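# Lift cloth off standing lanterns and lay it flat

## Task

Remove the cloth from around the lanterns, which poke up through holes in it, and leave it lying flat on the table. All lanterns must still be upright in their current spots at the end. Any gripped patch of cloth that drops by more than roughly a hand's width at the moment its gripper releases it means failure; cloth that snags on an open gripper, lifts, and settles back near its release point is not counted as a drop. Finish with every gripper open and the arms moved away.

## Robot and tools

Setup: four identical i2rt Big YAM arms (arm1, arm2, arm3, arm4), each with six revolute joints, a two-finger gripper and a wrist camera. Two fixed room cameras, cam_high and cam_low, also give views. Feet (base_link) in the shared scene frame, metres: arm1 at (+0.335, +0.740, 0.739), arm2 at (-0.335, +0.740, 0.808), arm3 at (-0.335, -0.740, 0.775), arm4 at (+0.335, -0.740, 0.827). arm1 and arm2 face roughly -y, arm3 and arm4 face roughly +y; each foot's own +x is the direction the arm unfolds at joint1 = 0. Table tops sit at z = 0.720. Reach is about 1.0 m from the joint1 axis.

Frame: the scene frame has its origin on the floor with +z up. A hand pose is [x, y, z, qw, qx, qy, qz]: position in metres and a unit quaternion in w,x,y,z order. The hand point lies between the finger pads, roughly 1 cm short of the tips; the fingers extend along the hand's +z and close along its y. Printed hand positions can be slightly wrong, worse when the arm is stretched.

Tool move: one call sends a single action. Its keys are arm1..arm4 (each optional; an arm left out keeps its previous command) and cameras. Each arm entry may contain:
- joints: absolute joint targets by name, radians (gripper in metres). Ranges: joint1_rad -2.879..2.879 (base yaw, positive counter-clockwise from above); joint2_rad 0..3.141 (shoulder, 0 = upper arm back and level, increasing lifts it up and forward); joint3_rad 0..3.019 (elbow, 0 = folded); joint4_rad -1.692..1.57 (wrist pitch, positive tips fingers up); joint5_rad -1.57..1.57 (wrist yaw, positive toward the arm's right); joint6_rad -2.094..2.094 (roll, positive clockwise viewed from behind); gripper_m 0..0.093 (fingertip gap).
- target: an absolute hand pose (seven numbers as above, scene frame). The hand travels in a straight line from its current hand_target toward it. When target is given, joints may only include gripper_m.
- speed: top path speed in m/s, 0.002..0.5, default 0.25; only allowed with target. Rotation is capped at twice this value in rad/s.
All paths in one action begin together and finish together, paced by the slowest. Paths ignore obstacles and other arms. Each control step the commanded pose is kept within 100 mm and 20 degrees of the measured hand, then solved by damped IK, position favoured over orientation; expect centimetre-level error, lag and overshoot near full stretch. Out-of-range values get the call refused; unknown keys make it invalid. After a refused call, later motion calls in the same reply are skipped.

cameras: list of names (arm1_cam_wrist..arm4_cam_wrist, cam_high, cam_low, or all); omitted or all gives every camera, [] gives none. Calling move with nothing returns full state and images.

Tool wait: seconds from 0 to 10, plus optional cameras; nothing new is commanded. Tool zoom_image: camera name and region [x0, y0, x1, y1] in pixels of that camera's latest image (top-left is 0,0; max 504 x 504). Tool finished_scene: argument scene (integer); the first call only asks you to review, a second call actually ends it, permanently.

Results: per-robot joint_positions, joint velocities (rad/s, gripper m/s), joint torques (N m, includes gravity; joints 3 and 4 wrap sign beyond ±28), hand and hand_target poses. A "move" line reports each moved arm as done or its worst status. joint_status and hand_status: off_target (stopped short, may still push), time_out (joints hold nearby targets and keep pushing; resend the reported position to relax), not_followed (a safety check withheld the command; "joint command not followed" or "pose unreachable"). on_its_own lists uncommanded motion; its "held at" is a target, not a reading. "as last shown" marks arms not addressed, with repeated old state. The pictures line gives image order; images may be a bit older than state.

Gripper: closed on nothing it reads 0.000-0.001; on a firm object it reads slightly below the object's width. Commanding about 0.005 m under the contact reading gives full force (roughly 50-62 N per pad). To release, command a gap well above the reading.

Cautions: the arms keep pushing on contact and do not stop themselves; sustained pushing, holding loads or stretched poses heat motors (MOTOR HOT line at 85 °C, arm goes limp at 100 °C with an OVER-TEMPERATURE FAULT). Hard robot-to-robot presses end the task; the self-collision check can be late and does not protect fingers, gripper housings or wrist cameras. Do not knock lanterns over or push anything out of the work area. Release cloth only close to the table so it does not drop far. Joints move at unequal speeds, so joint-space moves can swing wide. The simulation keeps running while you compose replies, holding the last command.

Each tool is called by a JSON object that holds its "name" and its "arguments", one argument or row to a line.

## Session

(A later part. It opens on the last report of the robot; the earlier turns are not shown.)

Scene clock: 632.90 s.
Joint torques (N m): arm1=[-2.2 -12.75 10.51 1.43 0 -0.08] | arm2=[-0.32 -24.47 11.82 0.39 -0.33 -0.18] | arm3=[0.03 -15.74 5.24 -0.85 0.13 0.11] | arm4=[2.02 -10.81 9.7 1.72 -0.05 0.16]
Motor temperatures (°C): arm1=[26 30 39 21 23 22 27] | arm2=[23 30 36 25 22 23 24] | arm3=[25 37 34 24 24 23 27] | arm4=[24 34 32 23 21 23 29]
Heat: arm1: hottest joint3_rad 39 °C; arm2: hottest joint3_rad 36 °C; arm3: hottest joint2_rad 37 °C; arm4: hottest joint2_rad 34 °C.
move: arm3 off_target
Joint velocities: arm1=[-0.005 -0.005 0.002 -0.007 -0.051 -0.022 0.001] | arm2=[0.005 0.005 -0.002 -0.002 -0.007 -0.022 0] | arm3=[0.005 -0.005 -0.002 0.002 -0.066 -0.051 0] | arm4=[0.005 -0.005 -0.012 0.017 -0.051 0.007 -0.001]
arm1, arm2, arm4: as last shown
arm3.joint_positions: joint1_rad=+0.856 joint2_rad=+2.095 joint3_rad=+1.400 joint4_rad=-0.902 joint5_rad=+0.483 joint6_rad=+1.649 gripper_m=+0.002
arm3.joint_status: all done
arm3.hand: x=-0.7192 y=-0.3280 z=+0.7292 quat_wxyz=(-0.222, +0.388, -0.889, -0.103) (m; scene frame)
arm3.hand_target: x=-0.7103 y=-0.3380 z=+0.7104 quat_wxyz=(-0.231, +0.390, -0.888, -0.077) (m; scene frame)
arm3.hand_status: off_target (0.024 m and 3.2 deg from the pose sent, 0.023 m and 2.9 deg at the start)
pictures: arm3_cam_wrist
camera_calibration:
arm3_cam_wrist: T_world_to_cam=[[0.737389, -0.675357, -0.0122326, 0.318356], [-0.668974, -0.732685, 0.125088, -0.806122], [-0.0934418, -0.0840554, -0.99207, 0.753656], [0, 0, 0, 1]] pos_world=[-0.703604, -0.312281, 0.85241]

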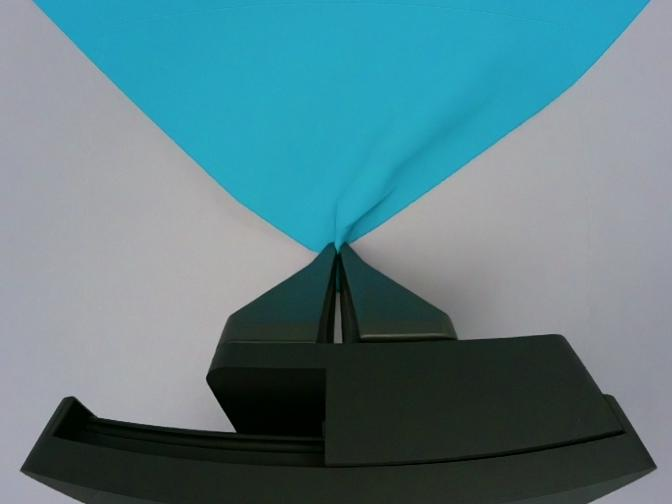

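{"name": "move", "arguments": {
  "arm1": {"target": [-0.1215, 0.3541, 0.887, 0.107, 0.879, 0.401, -0.235], "speed": 0.15},
  "arm2": {"target": [-0.7846, 0.3140, 0.884, 0.227, 0.347, 0.906, -0.083], "speed": 0.15},
  "arm3": {"target": [-0.7385, -0.3288, 0.886, 0.2208, -0.3962, 0.8857, 0.0988], "speed": 0.15},
  "arm4": {"target": [-0.0804, -0.2955, 0.872, 0.094, -0.900, 0.350, 0.241], "speed": 0.15},
  "cameras": ["arm3_cam_wrist", "arm2_cam_wrist", "cam_high", "cam_low"]
}}

Scene clock: 668.97 s.
Joint torques (N m): arm1=[-2.67 -13.57 13.72 0.36 0.08 -0.09] | arm2=[-0.62 -26.11 12.78 -0.61 -0.31 -0.2] | arm3=[0.91 -20.13 9.91 -0.65 0.34 0.02] | arm4=[2.2 -10.58 11.85 0.7 -0.07 0.17]
Motor temperatures (°C): arm1=[26 30 39 21 23 22 27] | arm2=[23 30 37 25 22 23 24] | arm3=[25 37 33 24 23 23 28] | arm4=[24 34 32 23 21 23 29]
Heat: arm1: hottest joint3_rad 39 °C; arm2: hottest joint3_rad 37 °C; arm3: hottest joint2_rad 37 °C; arm4: hottest joint2_rad 34 °C.
move: arm1 off_target; arm2 off_target; arm3 off_target; arm4 off_target
Joint velocities: arm1=[-0.005 -0.005 0.007 0.002 -0.007 -0.066 -0.001] | arm2=[0.005 -0.005 -0.022 0.017 -0.022 -0.007 0.001] | arm3=[-0.015 -0.005 0.002 0.002 0.007 0.081 0] | arm4=[-0.005 -0.005 -0.002 -0.012 -0.051 0.051 0.001]
arm1.joint_positions: joint1_rad=-0.890 joint2_rad=+1.687 joint3_rad=+1.234 joint4_rad=-0.665 joint5_rad=-0.079 joint6_rad=-0.144 gripper_m=+0.002
arm1.joint_status: not commanded
arm1.hand: x=-0.1044 y=+0.3573 z=+0.8575 quat_wxyz=(-0.103, -0.884, -0.404, +0.210) (m; scene frame)
arm1.hand_target: x=-0.1214 y=+0.3543 z=+0.8874 quat_wxyz=(-0.106, -0.879, -0.401, +0.236) (m; scene frame)
arm1.hand_status: off_target (0.034 m and 3.0 deg from the pose sent, 0.121 m and 1.8 deg at the start)
arm2.joint_positions: joint1_rad=-0.915 joint2_rad=+2.129 joint3_rad=+1.748 joint4_rad=-1.364 joint5_rad=-0.481 joint6_rad=-1.798 gripper_m=+0.001
arm2.joint_status: not commanded
arm2.hand: x=-0.7645 y=+0.3199 z=+0.8564 quat_wxyz=(-0.245, -0.352, -0.901, +0.057) (m; scene frame)
arm2.hand_target: x=-0.7846 y=+0.3145 z=+0.8839 quat_wxyz=(-0.227, -0.347, -0.906, +0.083) (m; scene frame)
arm2.hand_status: off_target (0.035 m and 3.7 deg from the pose sent, 0.126 m and 3.8 deg at the start)
arm3.joint_positions: joint1_rad=+0.862 joint2_rad=+1.957 joint3_rad=+1.549 joint4_rad=-1.261 joint5_rad=+0.479 joint6_rad=+1.649 gripper_m=+0.002
arm3.joint_status: not commanded
arm3.hand: x=-0.7216 y=-0.3329 z=+0.8545 quat_wxyz=(-0.236, +0.398, -0.884, -0.072) (m; scene frame)
arm3.hand_target: x=-0.7392 y=-0.3285 z=+0.8850 quat_wxyz=(-0.221, +0.396, -0.886, -0.099) (m; scene frame)
arm3.hand_status: off_target (0.036 m and 3.6 deg from the pose sent, 0.158 m and 1.1 deg at the start)
arm4.joint_positions: joint1_rad=+0.752 joint2_rad=+1.812 joint3_rad=+1.149 joint4_rad=-0.405 joint5_rad=-0.048 joint6_rad=-0.089 gripper_m=+0.002
arm4.joint_status: not commanded
arm4.hand: x=-0.0636 y=-0.2951 z=+0.8635 quat_wxyz=(-0.095, +0.900, -0.355, -0.235) (m; scene frame)
arm4.hand_target: x=-0.0796 y=-0.2966 z=+0.8728 quat_wxyz=(-0.094, +0.900, -0.350, -0.241) (m; scene frame)
arm4.hand_status: off_target (0.019 m and 0.9 deg from the pose sent, 0.119 m and 1.4 deg at the start)
pictures: arm2_cam_wrist, arm3_cam_wrist, cam_high, cam_low
camera_calibration:
arm2_cam_wrist: T_world_to_cam=[[-0.664718, -0.743085, -0.0772926, -0.201025], [-0.745802, 0.653926, 0.127122, -0.884091], [-0.0439187, 0.142145, -0.988871, 0.889635], [0, 0, 0, 1]] pos_world=[-0.75391, 0.302294, 0.976583]
arm3_cam_wrist: T_world_to_cam=[[0.739524, -0.670486, 0.0596056, 0.260182], [-0.671964, -0.730131, 0.123987, -0.827414], [-0.0396116, -0.131744, -0.990492, 0.898967], [0, 0, 0, 1]] pos_world=[-0.712794, -0.311239, 0.9775]

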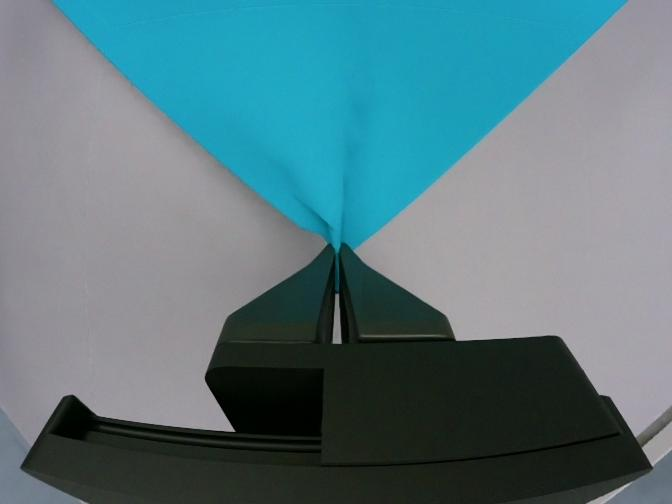

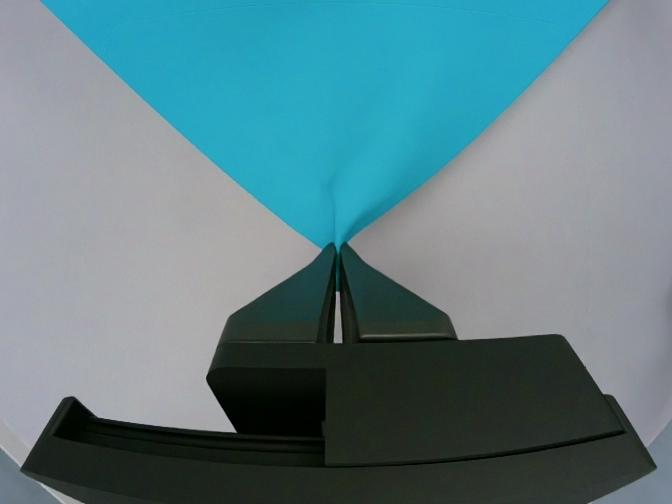

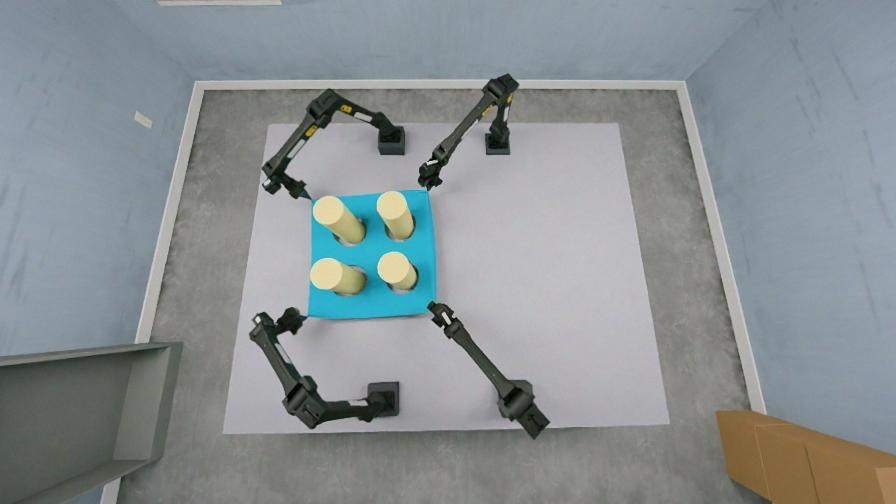

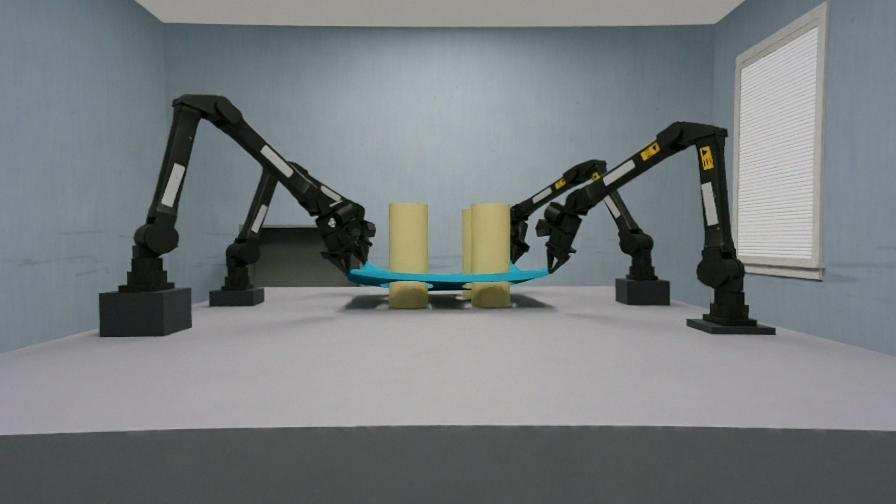

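{"name": "zoom_image", "arguments": {
  "camera": "cam_high",
  "region": [370, 186, 426, 242]
}}

{"name": "zoom_image", "arguments": {
  "camera": "cam_high",
  "region": [306, 190, 374, 258]
}}

{"name": "zoom_image", "arguments": {
  "camera": "cam_high",
  "region": [306, 248, 374, 316]
}}

{"name": "zoom_image", "arguments": {
  "camera": "cam_high",
  "region": [370, 246, 426, 302]
}}

Scaled by 9.000.

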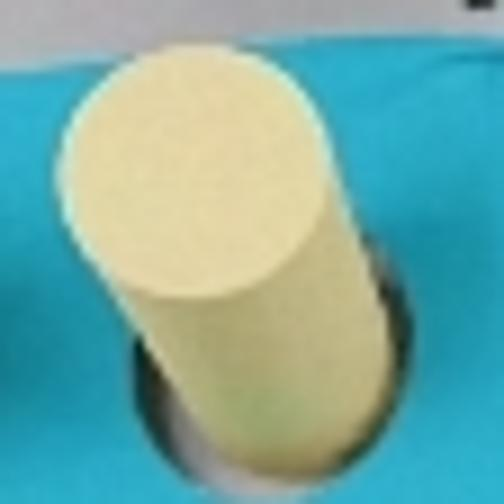

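Scaled by 7.412.

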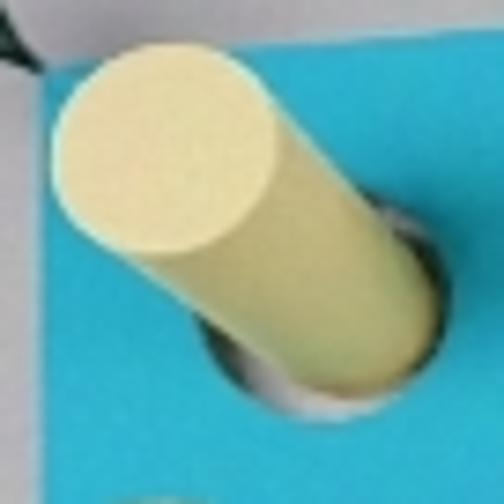

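Scaled by 7.412.

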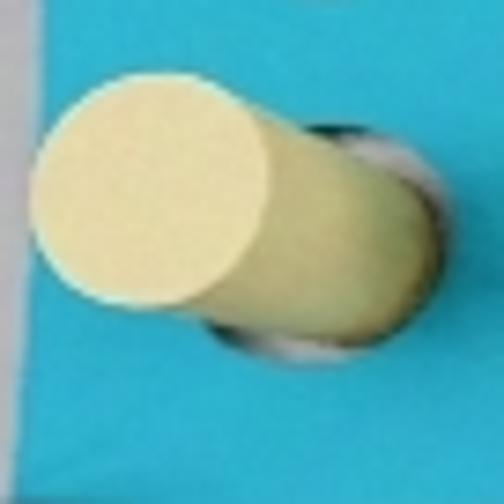

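Scaled by 9.000.

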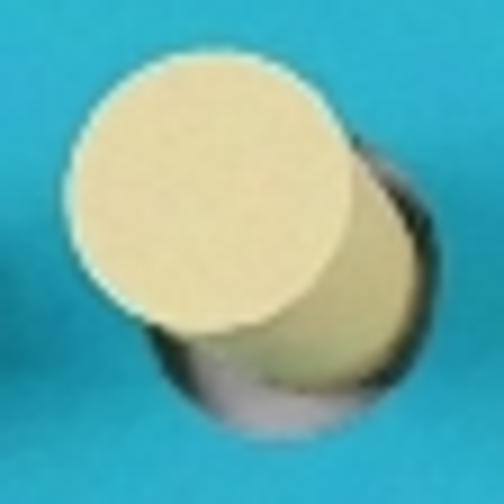

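{"name": "move", "arguments": {
  "arm1": {"target": [-0.1225, 0.3555, 1.071, 0.0967, 0.8750, 0.3952, -0.2615], "speed": 0.2},
  "arm2": {"target": [-0.783, 0.3145, 1.068, 0.0607, 0.3518, 0.9200, -0.1619], "speed": 0.2},
  "arm3": {"target": [-0.7397, -0.331, 1.071, 0.0678, -0.4012, 0.8968, 0.1738], "speed": 0.2},
  "arm4": {"target": [-0.0805, -0.297, 1.050, 0.1155, -0.8960, 0.3451, 0.2545], "speed": 0.2},
  "cameras": ["arm3_cam_wrist", "cam_high", "cam_low"]
}}

Scene clock: 683.97 s.
Joint torques (N m): arm1=[-1.38 -12.92 15.31 0.4 0.45 0.01] | arm2=[0.73 -21.42 14.24 0.09 -0.07 0.06] | arm3=[0.15 -16.91 11.17 -0.12 0.15 -0.18] | arm4=[1.9 -9.23 14.41 0.84 -0.01 0.12]
Motor temperatures (°C): arm1=[26 30 43 21 23 22 27] | arm2=[23 31 38 25 22 23 24] | arm3=[25 36 35 24 23 23 29] | arm4=[24 33 34 23 21 23 29]
Heat: arm1: hottest joint3_rad 43 °C; arm2: hottest joint3_rad 38 °C; arm3: hottest joint2_rad 36 °C; arm4: hottest joint3_rad 34 °C.
move: arm1 off_target; arm2 off_target; arm3 off_target; arm4 off_target
Joint velocities: arm1=[0.005 -0.005 -0.007 0.012 0.022 -0.007 0.001] | arm2=[0.005 -0.015 -0.007 0.002 -0.051 -0.095 0] | arm3=[0.005 0.005 -0.007 -0.002 0.007 0.11 -0.001] | arm4=[-0.005 -0.005 0.002 0.007 0.037 0.037 -0.001]
arm1.joint_positions: joint1_rad=-0.890 joint2_rad=+1.590 joint3_rad=+1.588 joint4_rad=-1.074 joint5_rad=-0.047 joint6_rad=-0.144 gripper_m=+0.002
arm1.joint_status: not commanded
arm1.hand: x=-0.1159 y=+0.3564 z=+1.0373 quat_wxyz=(-0.093, -0.882, -0.399, +0.234) (m; scene frame)
arm1.hand_target: x=-0.1225 y=+0.3554 z=+1.0710 quat_wxyz=(-0.096, -0.875, -0.396, +0.262) (m; scene frame)
arm1.hand_status: off_target (0.034 m and 3.3 deg from the pose sent, 0.214 m and 6.1 deg at the start)
arm2.joint_positions: joint1_rad=-0.875 joint2_rad=+1.819 joint3_rad=+1.793 joint4_rad=-1.364 joint5_rad=-0.275 joint6_rad=-1.705 gripper_m=+0.001
arm2.joint_status: not commanded
arm2.hand: x=-0.7758 y=+0.3211 z=+1.0412 quat_wxyz=(-0.075, -0.352, -0.922, +0.143) (m; scene frame)
arm2.hand_target: x=-0.7840 y=+0.3140 z=+1.0681 quat_wxyz=(-0.061, -0.352, -0.920, +0.163) (m; scene frame)
arm2.hand_status: off_target (0.029 m and 2.8 deg from the pose sent, 0.212 m and 24.4 deg at the start)
arm3.joint_positions: joint1_rad=+0.812 joint2_rad=+1.699 joint3_rad=+1.701 joint4_rad=-1.364 joint5_rad=+0.260 joint6_rad=+1.558 gripper_m=+0.002
arm3.joint_status: not commanded
arm3.hand: x=-0.7352 y=-0.3327 z=+1.0388 quat_wxyz=(-0.081, +0.400, -0.901, -0.149) (m; scene frame)
arm3.hand_target: x=-0.7416 y=-0.3299 z=+1.0706 quat_wxyz=(-0.067, +0.403, -0.896, -0.174) (m; scene frame)
arm3.hand_status: off_target (0.033 m and 3.2 deg from the pose sent, 0.217 m and 22.7 deg at the start)
arm4.joint_positions: joint1_rad=+0.764 joint2_rad=+1.601 joint3_rad=+1.359 joint4_rad=-0.788 joint5_rad=-0.021 joint6_rad=-0.089 gripper_m=+0.002
arm4.joint_status: not commanded
arm4.hand: x=-0.0658 y=-0.2974 z=+1.0368 quat_wxyz=(-0.114, +0.896, -0.351, -0.246) (m; scene frame)
arm4.hand_target: x=-0.0793 y=-0.2987 z=+1.0510 quat_wxyz=(-0.115, +0.896, -0.345, -0.255) (m; scene frame)
arm4.hand_status: off_target (0.020 m and 1.1 deg from the pose sent, 0.187 m and 3.5 deg at the start)
pictures: arm3_cam_wrist, cam_high, cam_low
camera_calibration:
arm3_cam_wrist: T_world_to_cam=[[0.746833, -0.632023, -0.206854, 0.554384], [-0.554463, -0.763531, 0.331045, -0.999039], [-0.367167, -0.132542, -0.920663, 0.76736], [0, 0, 0, 1]] pos_world=[-0.686212, -0.310706, 1.15188]

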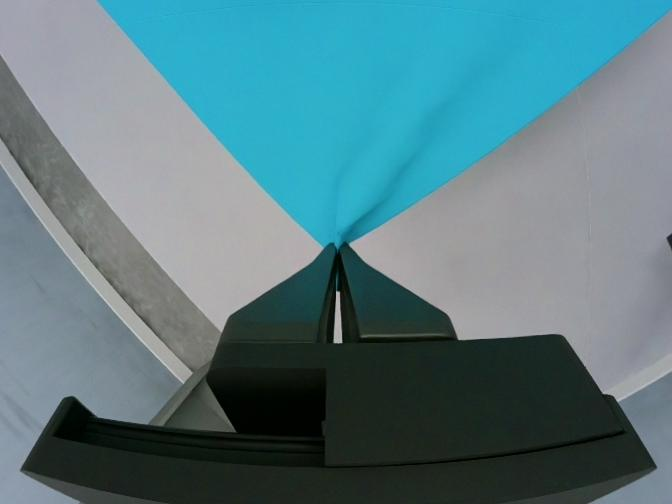

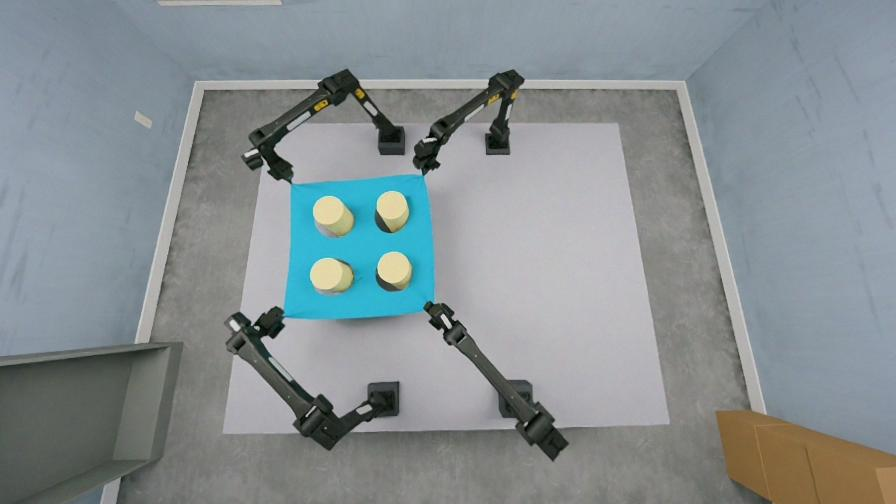

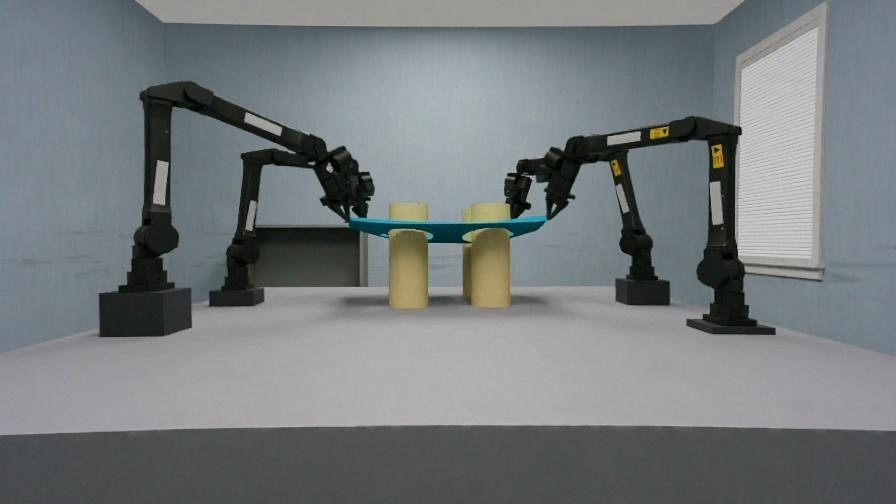

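{"name": "zoom_image", "arguments": {
  "camera": "cam_high",
  "region": [284, 174, 436, 324]
}}

{"name": "zoom_image", "arguments": {
  "camera": "cam_high",
  "region": [306, 186, 366, 246]
}}

{"name": "zoom_image", "arguments": {
  "camera": "cam_high",
  "region": [366, 186, 426, 246]
}}

{"name": "zoom_image", "arguments": {
  "camera": "cam_high",
  "region": [306, 246, 366, 306]
}}

{"name": "zoom_image", "arguments": {
  "camera": "cam_high",
  "region": [366, 246, 426, 306]
}}

Scaled by 3.316.

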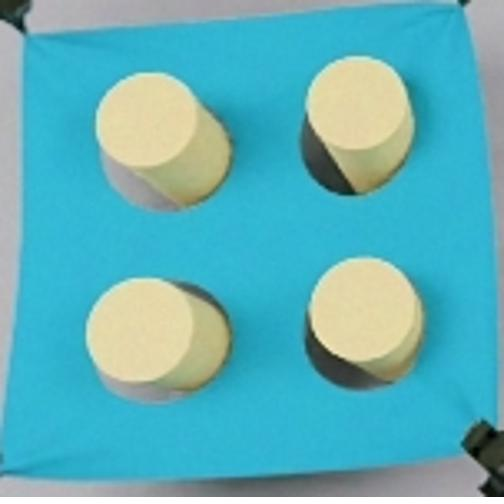

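Scaled by 8.400.

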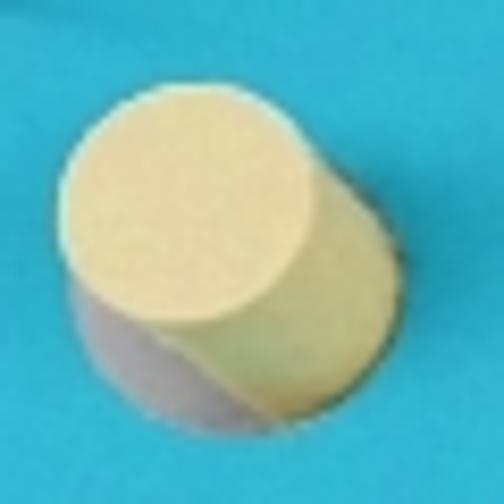

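Scaled by 8.400.

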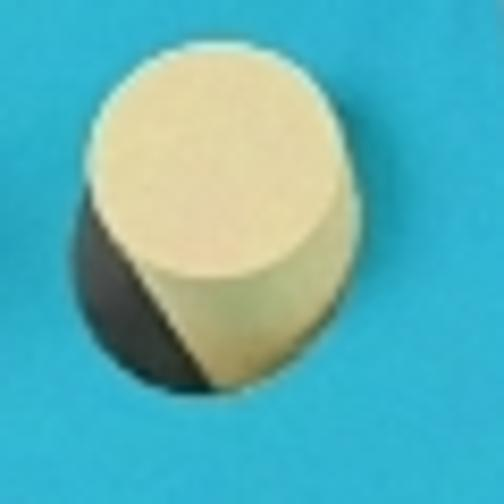

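Scaled by 8.400.

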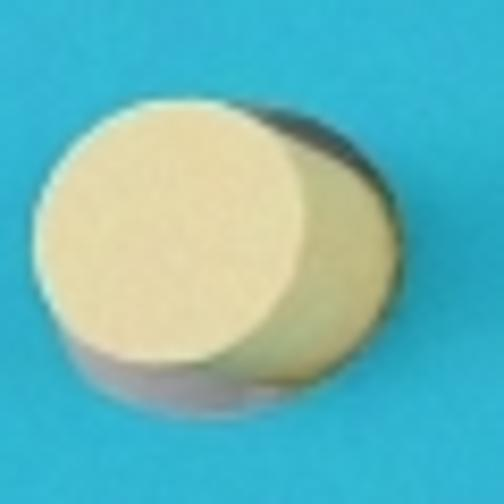

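Scaled by 8.400.

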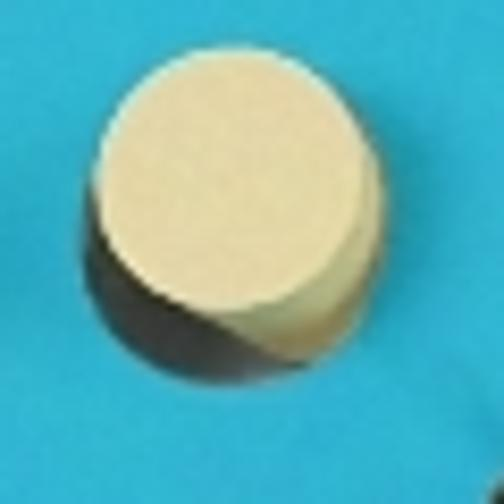

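{"name": "move", "arguments": {
  "arm1": {"target": [-0.1065, 0.3560, 1.095, 0.0967, 0.8750, 0.3952, -0.2615], "speed": 0.1},
  "arm2": {"target": [-0.7665, 0.3140, 1.092, 0.0607, 0.3518, 0.9200, -0.1619], "speed": 0.1},
  "arm3": {"target": [-0.7200, -0.3310, 1.094, 0.0678, -0.4012, 0.8968, 0.1738], "speed": 0.1},
  "arm4": {"target": [-0.0670, -0.2980, 1.076, 0.1155, -0.8960, 0.3451, 0.2545], "speed": 0.1},
  "cameras": ["cam_high"]
}}

{"name": "zoom_image", "arguments": {
  "camera": "cam_high",
  "region": [306, 186, 366, 246]
}}

{"name": "zoom_image", "arguments": {
  "camera": "cam_high",
  "region": [366, 186, 426, 246]
}}

{"name": "zoom_image", "arguments": {
  "camera": "cam_high",
  "region": [306, 246, 366, 306]
}}

{"name": "zoom_image", "arguments": {
  "camera": "cam_high",
  "region": [366, 246, 426, 306]
}}

Scene clock: 719.73 s.
Joint torques (N m): arm1=[-1.03 -13.04 15.62 0.4 0.56 0.19] | arm2=[0.67 -21.3 14.82 0.06 -0.08 0.06] | arm3=[-0.03 -17.03 11.51 -0.14 0.16 -0.18] | arm4=[0.32 -9.58 15.05 0.75 -0.35 -0.03]
Motor temperatures (°C): arm1=[26 32 48 21 24 22 27] | arm2=[23 34 39 25 22 23 25] | arm3=[25 38 39 23 23 23 29] | arm4=[24 33 36 22 21 23 29]
Heat: arm1: hottest joint3_rad 48 °C; arm2: hottest joint3_rad 39 °C; arm3: hottest joint3_rad 39 °C; arm4: hottest joint3_rad 36 °C.
move: arm1 off_target; arm2 off_target; arm3 off_target; arm4 off_target
Joint velocities: arm1=[-0.005 -0.005 0.012 0.007 -0.037 -0.007 0] | arm2=[-0.005 -0.005 0.012 -0.007 -0.051 -0.066 0] | arm3=[0.015 -0.005 0.007 -0.007 -0.051 -0.007 0] | arm4=[-0.005 -0.005 0.012 0.002 -0.066 -0.081 0]
arm1.joint_positions: joint1_rad=-0.870 joint2_rad=+1.566 joint3_rad=+1.609 joint4_rad=-1.129 joint5_rad=-0.040 joint6_rad=-0.142 gripper_m=+0.002
arm1.joint_status: not commanded
arm1.hand: x=-0.0998 y=+0.3560 z=+1.0550 quat_wxyz=(-0.091, -0.880, -0.407, +0.230) (m; scene frame)
arm1.hand_target: x=-0.1054 y=+0.3569 z=+1.0945 quat_wxyz=(-0.097, -0.875, -0.395, +0.262) (m; scene frame)
arm1.hand_status: off_target (0.041 m and 4.0 deg from the pose sent, 0.058 m and 3.3 deg at the start)
arm2.joint_positions: joint1_rad=-0.854 joint2_rad=+1.789 joint3_rad=+1.793 joint4_rad=-1.407 joint5_rad=-0.270 joint6_rad=-1.685 gripper_m=+0.001
arm2.joint_status: not commanded
arm2.hand: x=-0.7574 y=+0.3214 z=+1.0564 quat_wxyz=(-0.079, -0.353, -0.923, +0.134) (m; scene frame)
arm2.hand_target: x=-0.7653 y=+0.3148 z=+1.0921 quat_wxyz=(-0.061, -0.352, -0.920, +0.163) (m; scene frame)
arm2.hand_status: off_target (0.038 m and 3.8 deg from the pose sent, 0.052 m and 2.8 deg at the start)
arm3.joint_positions: joint1_rad=+0.786 joint2_rad=+1.663 joint3_rad=+1.701 joint4_rad=-1.405 joint5_rad=+0.254 joint6_rad=+1.535 gripper_m=+0.002
arm3.joint_status: not commanded
arm3.hand: x=-0.7145 y=-0.3333 z=+1.0561 quat_wxyz=(-0.083, +0.400, -0.901, -0.144) (m; scene frame)
arm3.hand_target: x=-0.7193 y=-0.3314 z=+1.0935 quat_wxyz=(-0.068, +0.401, -0.897, -0.174) (m; scene frame)
arm3.hand_status: off_target (0.038 m and 3.9 deg from the pose sent, 0.057 m and 3.2 deg at the start)
arm4.joint_positions: joint1_rad=+0.764 joint2_rad=+1.575 joint3_rad=+1.380 joint4_rad=-0.848 joint5_rad=-0.021 joint6_rad=-0.089 gripper_m=+0.002
arm4.joint_status: not commanded
arm4.hand: x=-0.0599 y=-0.3041 z=+1.0541 quat_wxyz=(-0.111, +0.898, -0.351, -0.240) (m; scene frame)
arm4.hand_target: x=-0.0662 y=-0.2989 z=+1.0760 quat_wxyz=(-0.116, +0.896, -0.345, -0.255) (m; scene frame)
arm4.hand_status: off_target (0.024 m and 1.9 deg from the pose sent, 0.039 m and 1.1 deg at the start)
pictures: cam_high

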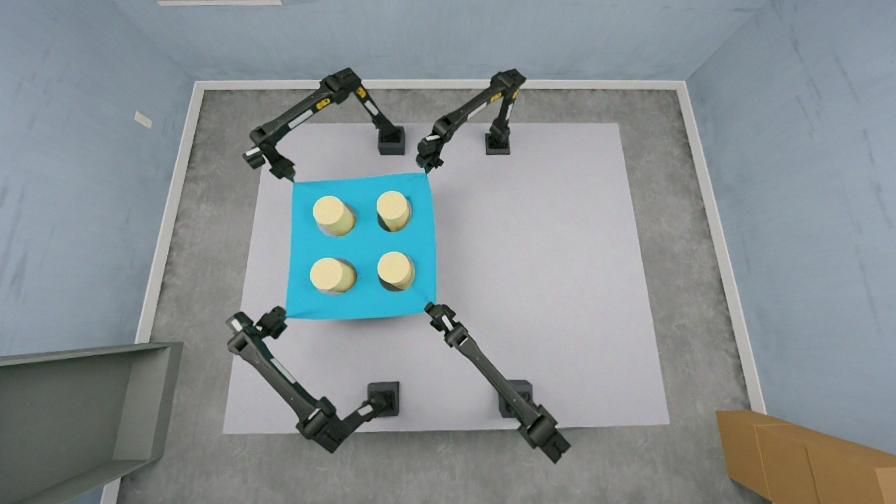

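Scaled by 8.400.

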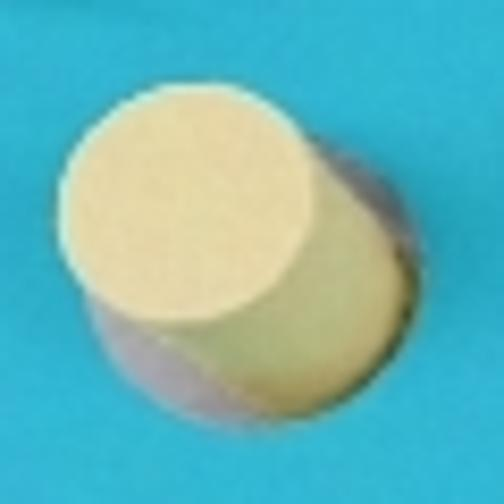

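Scaled by 8.400.

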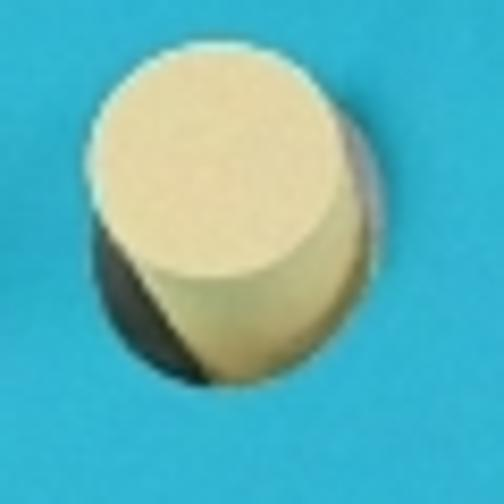

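Scaled by 8.400.

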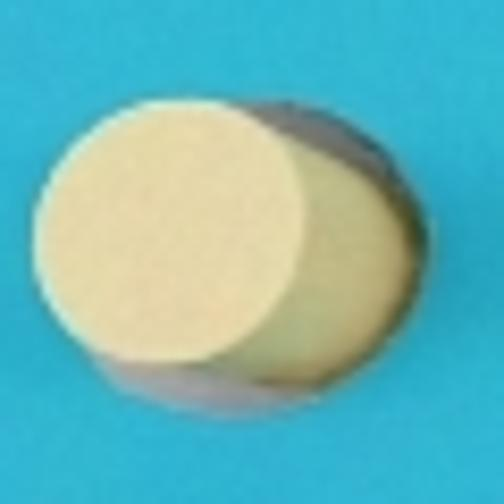

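Scaled by 8.400.

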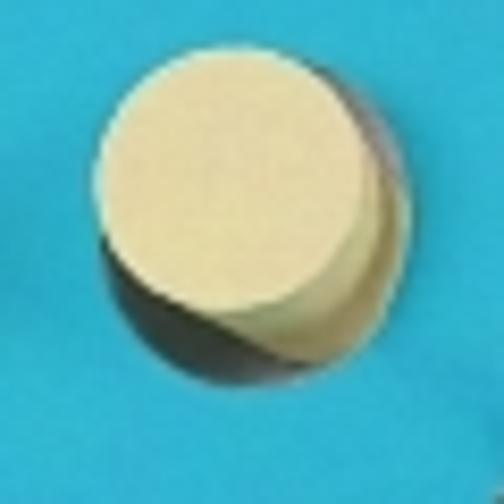

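{"name": "move", "arguments": {
  "arm1": {"target": [-0.102, 0.357, 1.187, 0.0916, 0.8728, 0.3923, -0.2748], "speed": 0.2},
  "arm2": {"target": [-0.762, 0.3145, 1.184, -0.0236, 0.3497, 0.9151, -0.1995], "speed": 0.2},
  "arm3": {"target": [-0.7175, -0.332, 1.186, -0.0098, -0.3993, 0.8925, 0.2095], "speed": 0.2},
  "arm4": {"target": [-0.062, -0.295, 1.172, 0.1262, -0.8936, 0.3425, 0.2612], "speed": 0.2},
  "cameras": ["cam_high", "cam_low"]
}}

{"name": "zoom_image", "arguments": {
  "camera": "cam_high",
  "region": [276, 166, 446, 326]
}}

Scene clock: 739.80 s.
Joint torques (N m): arm1=[-0.79 -12.22 14.22 0.49 0.5 0.13] | arm2=[0.67 -18.61 13.72 0.46 0.03 0.05] | arm3=[0.21 -14.45 10.71 0.12 0.09 -0.18] | arm4=[-0.38 -8.76 14.69 0.87 -0.08 -0.07]
Motor temperatures (°C): arm1=[26 31 46 21 24 22 27] | arm2=[23 32 41 25 22 23 25] | arm3=[25 36 41 23 23 23 29] | arm4=[24 34 40 22 21 23 29]
Heat: arm1: hottest joint3_rad 46 °C; arm2: hottest joint3_rad 41 °C; arm3: hottest joint3_rad 41 °C; arm4: hottest joint3_rad 40 °C.
move: arm1 off_target; arm2 off_target; arm3 off_target; arm4 off_target
Joint velocities: arm1=[-0.005 -0.005 -0.002 -0.007 0.022 0.007 -0.001] | arm2=[0.005 -0.005 -0.007 0.012 -0.037 0.022 0] | arm3=[-0.005 -0.005 -0.012 -0.007 0.022 -0.037 0] | arm4=[0.005 -0.015 0.002 -0.007 -0.037 -0.095 -0.001]
arm1.joint_positions: joint1_rad=-0.861 joint2_rad=+1.594 joint3_rad=+1.916 joint4_rad=-1.356 joint5_rad=-0.014 joint6_rad=-0.134 gripper_m=+0.002
arm1.joint_status: not commanded
arm1.hand: x=-0.1009 y=+0.3555 z=+1.1639 quat_wxyz=(-0.088, -0.875, -0.402, +0.257) (m; scene frame)
arm1.hand_target: x=-0.1020 y=+0.3569 z=+1.1868 quat_wxyz=(-0.091, -0.873, -0.393, +0.275) (m; scene frame)
arm1.hand_status: off_target (0.023 m and 2.4 deg from the pose sent, 0.132 m and 5.5 deg at the start)
arm2.joint_positions: joint1_rad=-0.815 joint2_rad=+1.706 joint3_rad=+1.951 joint4_rad=-1.461 joint5_rad=-0.142 joint6_rad=-1.651 gripper_m=+0.001
arm2.joint_status: not commanded
arm2.hand: x=-0.7579 y=+0.3183 z=+1.1658 quat_wxyz=(+0.015, -0.347, -0.919, +0.187) (m; scene frame)
arm2.hand_target: x=-0.7625 y=+0.3140 z=+1.1839 quat_wxyz=(+0.023, -0.350, -0.915, +0.200) (m; scene frame)
arm2.hand_status: off_target (0.019 m and 1.9 deg from the pose sent, 0.128 m and 14.0 deg at the start)
arm3.joint_positions: joint1_rad=+0.741 joint2_rad=+1.616 joint3_rad=+1.910 joint4_rad=-1.501 joint5_rad=+0.121 joint6_rad=+1.500 gripper_m=+0.002
arm3.joint_status: not commanded
arm3.hand: x=-0.7159 y=-0.3302 z=+1.1632 quat_wxyz=(+0.002, +0.395, -0.898, -0.192) (m; scene frame)
arm3.hand_target: x=-0.7184 y=-0.3310 z=+1.1865 quat_wxyz=(+0.010, +0.400, -0.892, -0.210) (m; scene frame)
arm3.hand_status: off_target (0.023 m and 2.3 deg from the pose sent, 0.130 m and 13.0 deg at the start)
arm4.joint_positions: joint1_rad=+0.764 joint2_rad=+1.543 joint3_rad=+1.607 joint4_rad=-1.068 joint5_rad=-0.020 joint6_rad=-0.096 gripper_m=+0.002
arm4.joint_status: not commanded
arm4.hand: x=-0.0612 y=-0.3029 z=+1.1596 quat_wxyz=(-0.120, +0.894, -0.346, -0.257) (m; scene frame)
arm4.hand_target: x=-0.0610 y=-0.2960 z=+1.1721 quat_wxyz=(-0.126, +0.893, -0.343, -0.262) (m; scene frame)
arm4.hand_status: off_target (0.015 m and 0.9 deg from the pose sent, 0.118 m and 3.2 deg at the start)
pictures: cam_high, cam_low

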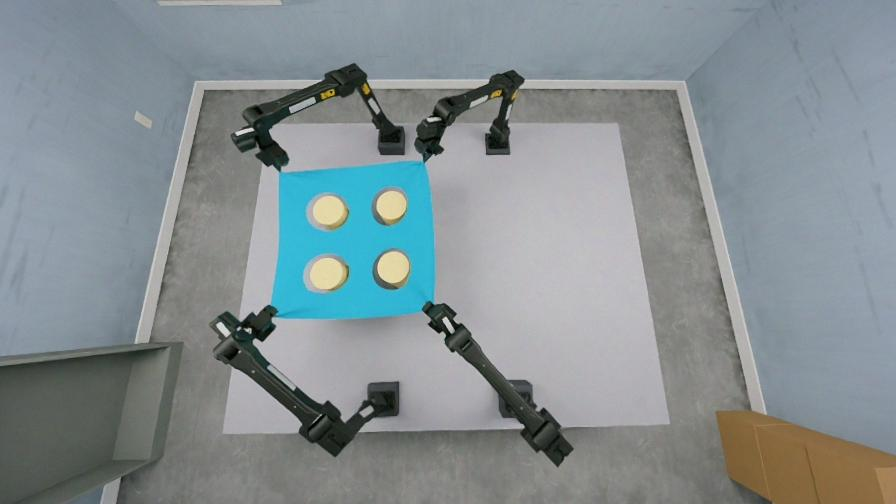

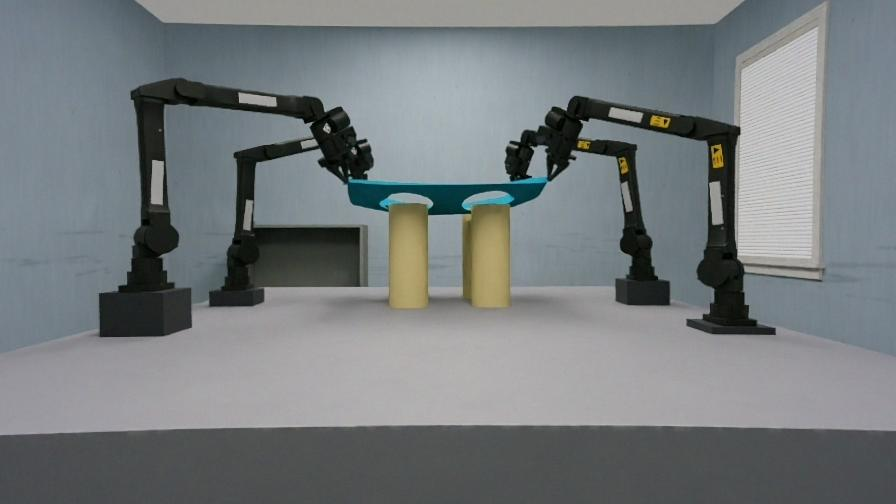

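Scaled by 2.965.

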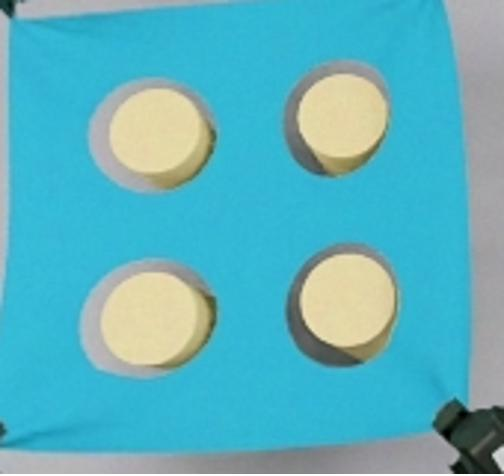

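{"name": "move", "arguments": {
  "arm1": {"target": [-0.092, 0.357, 1.288, 0.0864, 0.8706, 0.3894, -0.2880], "speed": 0.2},
  "arm2": {"target": [-0.752, 0.3145, 1.284, -0.1078, 0.3446, 0.9024, -0.2353], "speed": 0.2},
  "arm3": {"target": [-0.7075, -0.332, 1.288, -0.0872, -0.3944, 0.8817, 0.2437], "speed": 0.2},
  "arm4": {"target": [-0.052, -0.297, 1.278, 0.1369, -0.8911, 0.3399, 0.2677], "speed": 0.2},
  "cameras": ["cam_high", "cam_low"]
}}

{"name": "zoom_image", "arguments": {
  "camera": "cam_high",
  "region": [266, 150, 456, 330]
}}

Scene clock: 768.50 s.
Joint torques (N m): arm1=[-0.91 -12.75 12.79 0.66 0.47 0.16] | arm2=[0.67 -18.08 13.52 0.68 0.13 0.05] | arm3=[0.09 -13.8 9.78 0.29 0.01 -0.2] | arm4=[-0.5 -9.11 14.5 0.95 -0.05 -0.07]
Motor temperatures (°C): arm1=[26 30 44 21 24 22 27] | arm2=[23 31 42 25 22 23 25] | arm3=[25 35 40 23 23 23 29] | arm4=[24 34 39 22 21 23 29]
Heat: arm1: hottest joint3_rad 44 °C; arm2: hottest joint3_rad 42 °C; arm3: hottest joint3_rad 40 °C; arm4: hottest joint3_rad 39 °C.
move: arm1 off_target; arm2 off_target; arm3 off_target; arm4 off_target
Joint velocities: arm1=[0.005 -0.005 -0.002 0.007 -0.037 0.022 -0.001] | arm2=[-0.005 -0.005 0.017 -0.007 0.022 -0.022 0] | arm3=[0.005 -0.005 0.002 -0.007 0.022 0.007 -0.001] | arm4=[0.005 -0.024 -0.007 0.007 0.037 0.007 0.001]
arm1.joint_positions: joint1_rad=-0.840 joint2_rad=+1.743 joint3_rad=+2.410 joint4_rad=-1.672 joint5_rad=+0.017 joint6_rad=-0.118 gripper_m=+0.002
arm1.joint_status: not commanded
arm1.hand: x=-0.0951 y=+0.3522 z=+1.2671 quat_wxyz=(-0.083, -0.872, -0.398, +0.273) (m; scene frame)
arm1.hand_target: x=-0.0919 y=+0.3569 z=+1.2875 quat_wxyz=(-0.087, -0.869, -0.389, +0.292) (m; scene frame)
arm1.hand_status: off_target (0.022 m and 2.0 deg from the pose sent, 0.124 m and 3.9 deg at the start; a joint's target at an end of its range on 25 of 45 steps)
arm2.joint_positions: joint1_rad=-0.761 joint2_rad=+1.706 joint3_rad=+2.190 joint4_rad=-1.567 joint5_rad=+0.002 joint6_rad=-1.626 gripper_m=+0.001
arm2.joint_status: not commanded
arm2.hand: x=-0.7512 y=+0.3146 z=+1.2629 quat_wxyz=(+0.098, -0.342, -0.909, +0.219) (m; scene frame)
arm2.hand_target: x=-0.7522 y=+0.3140 z=+1.2840 quat_wxyz=(+0.108, -0.345, -0.902, +0.236) (m; scene frame)
arm2.hand_status: off_target (0.021 m and 2.3 deg from the pose sent, 0.118 m and 12.2 deg at the start)
arm3.joint_positions: joint1_rad=+0.680 joint2_rad=+1.659 joint3_rad=+2.244 joint4_rad=-1.664 joint5_rad=-0.027 joint6_rad=+1.473 gripper_m=+0.002
arm3.joint_status: not commanded
arm3.hand: x=-0.7087 y=-0.3270 z=+1.2711 quat_wxyz=(+0.082, +0.389, -0.888, -0.230) (m; scene frame)
arm3.hand_target: x=-0.7085 y=-0.3307 z=+1.2889 quat_wxyz=(+0.087, +0.395, -0.881, -0.244) (m; scene frame)
arm3.hand_status: off_target (0.018 m and 2.0 deg from the pose sent, 0.125 m and 11.6 deg at the start)
arm4.joint_positions: joint1_rad=+0.757 joint2_rad=+1.581 joint3_rad=+1.921 joint4_rad=-1.330 joint5_rad=-0.015 joint6_rad=-0.110 gripper_m=+0.002
arm4.joint_status: not commanded
arm4.hand: x=-0.0543 y=-0.3032 z=+1.2620 quat_wxyz=(-0.128, +0.893, -0.343, -0.260) (m; scene frame)
arm4.hand_target: x=-0.0508 y=-0.2983 z=+1.2775 quat_wxyz=(-0.137, +0.891, -0.340, -0.268) (m; scene frame)
arm4.hand_status: off_target (0.017 m and 1.4 deg from the pose sent, 0.119 m and 2.4 deg at the start)
pictures: cam_high, cam_low

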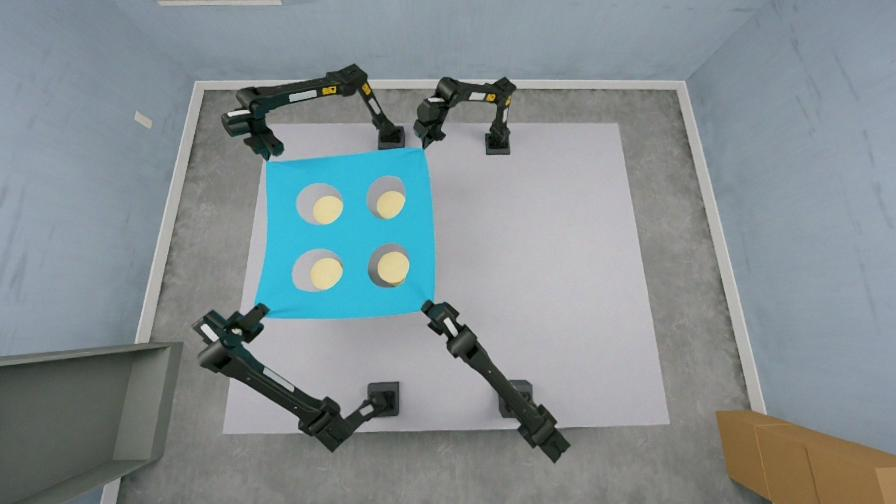

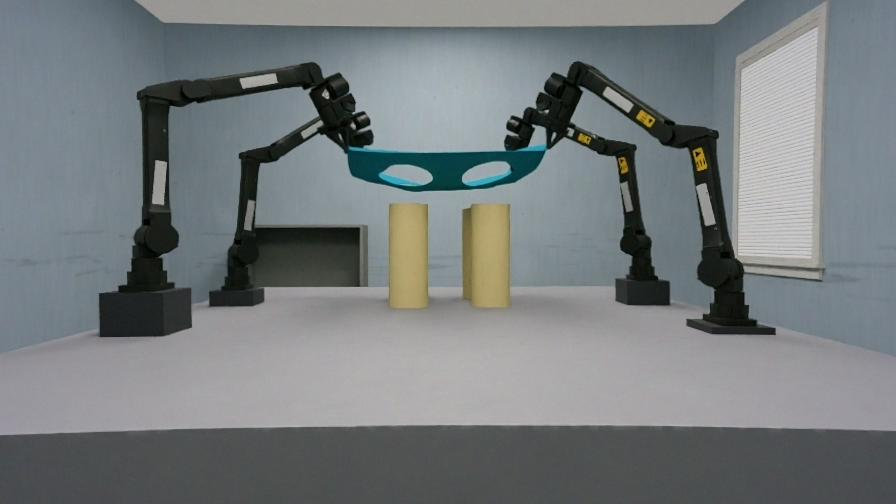

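Scaled by 2.653.

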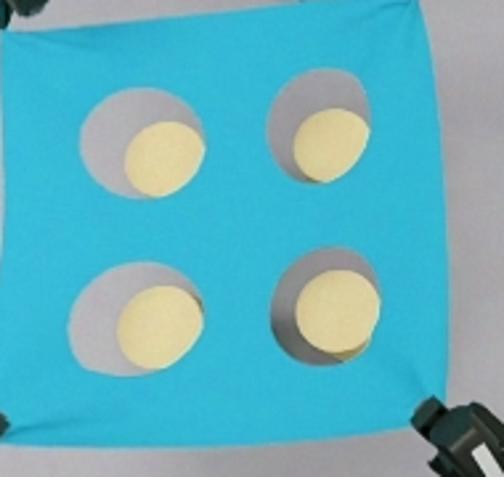

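{"name": "move", "arguments": {
  "cameras": ["cam_high", "cam_low"]
}}

Scene clock: 810.50 s.
Joint torques (N m): arm1=[-1.2 -12.75 12.66 0.5 0.48 0.14] | arm2=[0.62 -18.2 13.45 0.68 0.12 0.05] | arm3=[0.21 -13.63 9.7 0.34 0 -0.19] | arm4=[-0.56 -9.05 14.48 0.96 -0.05 -0.08]
Motor temperatures (°C): arm1=[26 30 43 21 24 22 27] | arm2=[23 30 40 25 22 23 25] | arm3=[24 34 43 23 23 23 30] | arm4=[24 33 39 22 21 23 29]
Heat: arm1: hottest joint3_rad 43 °C; arm2: hottest joint3_rad 40 °C; arm3: hottest joint3_rad 43 °C; arm4: hottest joint3_rad 39 °C.
Joint velocities: arm1=[-0.015 -0.005 0.012 -0.007 -0.007 0.022 0] | arm2=[-0.024 -0.024 -0.002 0.007 -0.051 -0.007 0] | arm3=[-0.015 -0.015 0.007 -0.007 0.037 -0.037 0] | arm4=[-0.005 -0.015 0.012 -0.012 -0.11 -0.007 0]
arm1.joint_positions: joint1_rad=-0.840 joint2_rad=+1.743 joint3_rad=+2.410 joint4_rad=-1.672 joint5_rad=+0.017 joint6_rad=-0.118 gripper_m=+0.002
arm1.joint_status: not commanded
arm1.hand: x=-0.0951 y=+0.3522 z=+1.2671 quat_wxyz=(-0.083, -0.872, -0.398, +0.273) (m; scene frame)
arm1.hand_target: x=-0.0919 y=+0.3569 z=+1.2875 quat_wxyz=(-0.087, -0.869, -0.389, +0.292) (m; scene frame)
arm1.hand_status: off_target (0.022 m and 2.0 deg from the pose sent, 0.124 m and 3.9 deg at the start; a joint's target at an end of its range on 25 of 45 steps)
arm2.joint_positions: joint1_rad=-0.761 joint2_rad=+1.706 joint3_rad=+2.190 joint4_rad=-1.567 joint5_rad=+0.002 joint6_rad=-1.626 gripper_m=+0.001
arm2.joint_status: not commanded
arm2.hand: x=-0.7511 y=+0.3147 z=+1.2628 quat_wxyz=(+0.098, -0.342, -0.909, +0.219) (m; scene frame)
arm2.hand_target: x=-0.7522 y=+0.3140 z=+1.2840 quat_wxyz=(+0.108, -0.345, -0.902, +0.236) (m; scene frame)
arm2.hand_status: off_target (0.021 m and 2.3 deg from the pose sent, 0.118 m and 12.2 deg at the start)
arm3.joint_positions: joint1_rad=+0.680 joint2_rad=+1.659 joint3_rad=+2.244 joint4_rad=-1.665 joint5_rad=-0.027 joint6_rad=+1.473 gripper_m=+0.002
arm3.joint_status: not commanded
arm3.hand: x=-0.7086 y=-0.3271 z=+1.2710 quat_wxyz=(+0.082, +0.389, -0.888, -0.229) (m; scene frame)
arm3.hand_target: x=-0.7085 y=-0.3308 z=+1.2888 quat_wxyz=(+0.087, +0.395, -0.881, -0.244) (m; scene frame)
arm3.hand_status: off_target (0.018 m and 2.0 deg from the pose sent, 0.125 m and 11.6 deg at the start)
arm4.joint_positions: joint1_rad=+0.757 joint2_rad=+1.581 joint3_rad=+1.921 joint4_rad=-1.330 joint5_rad=-0.015 joint6_rad=-0.111 gripper_m=+0.002
arm4.joint_status: not commanded
arm4.hand: x=-0.0543 y=-0.3032 z=+1.2620 quat_wxyz=(-0.129, +0.894, -0.343, -0.260) (m; scene frame)
arm4.hand_target: x=-0.0508 y=-0.2983 z=+1.2775 quat_wxyz=(-0.137, +0.891, -0.340, -0.268) (m; scene frame)
arm4.hand_status: off_target (0.017 m and 1.4 deg from the pose sent, 0.119 m and 2.4 deg at the start)
pictures: cam_high, cam_low

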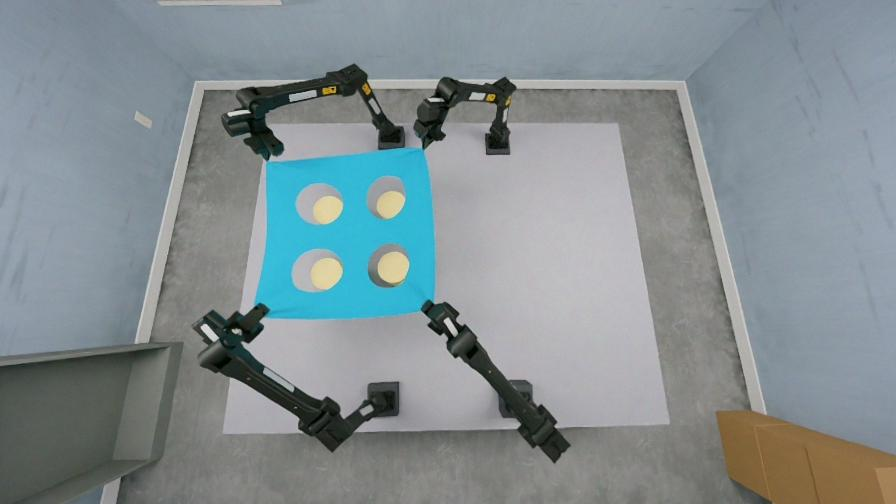

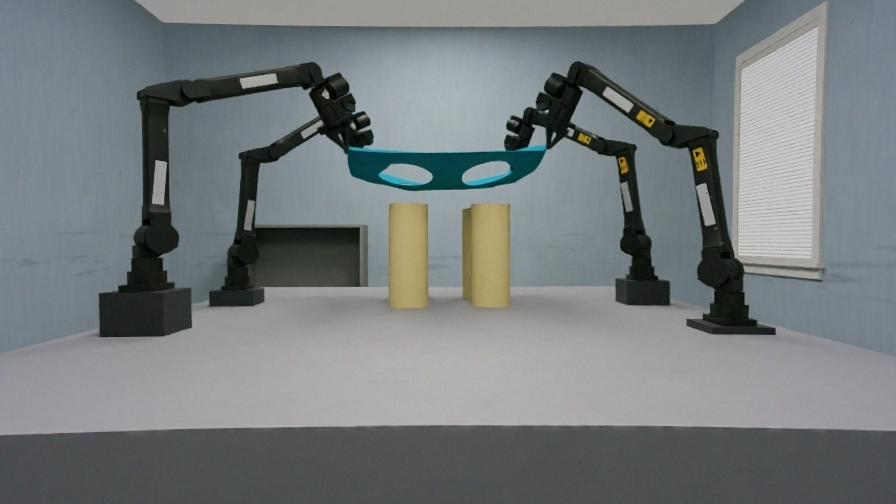

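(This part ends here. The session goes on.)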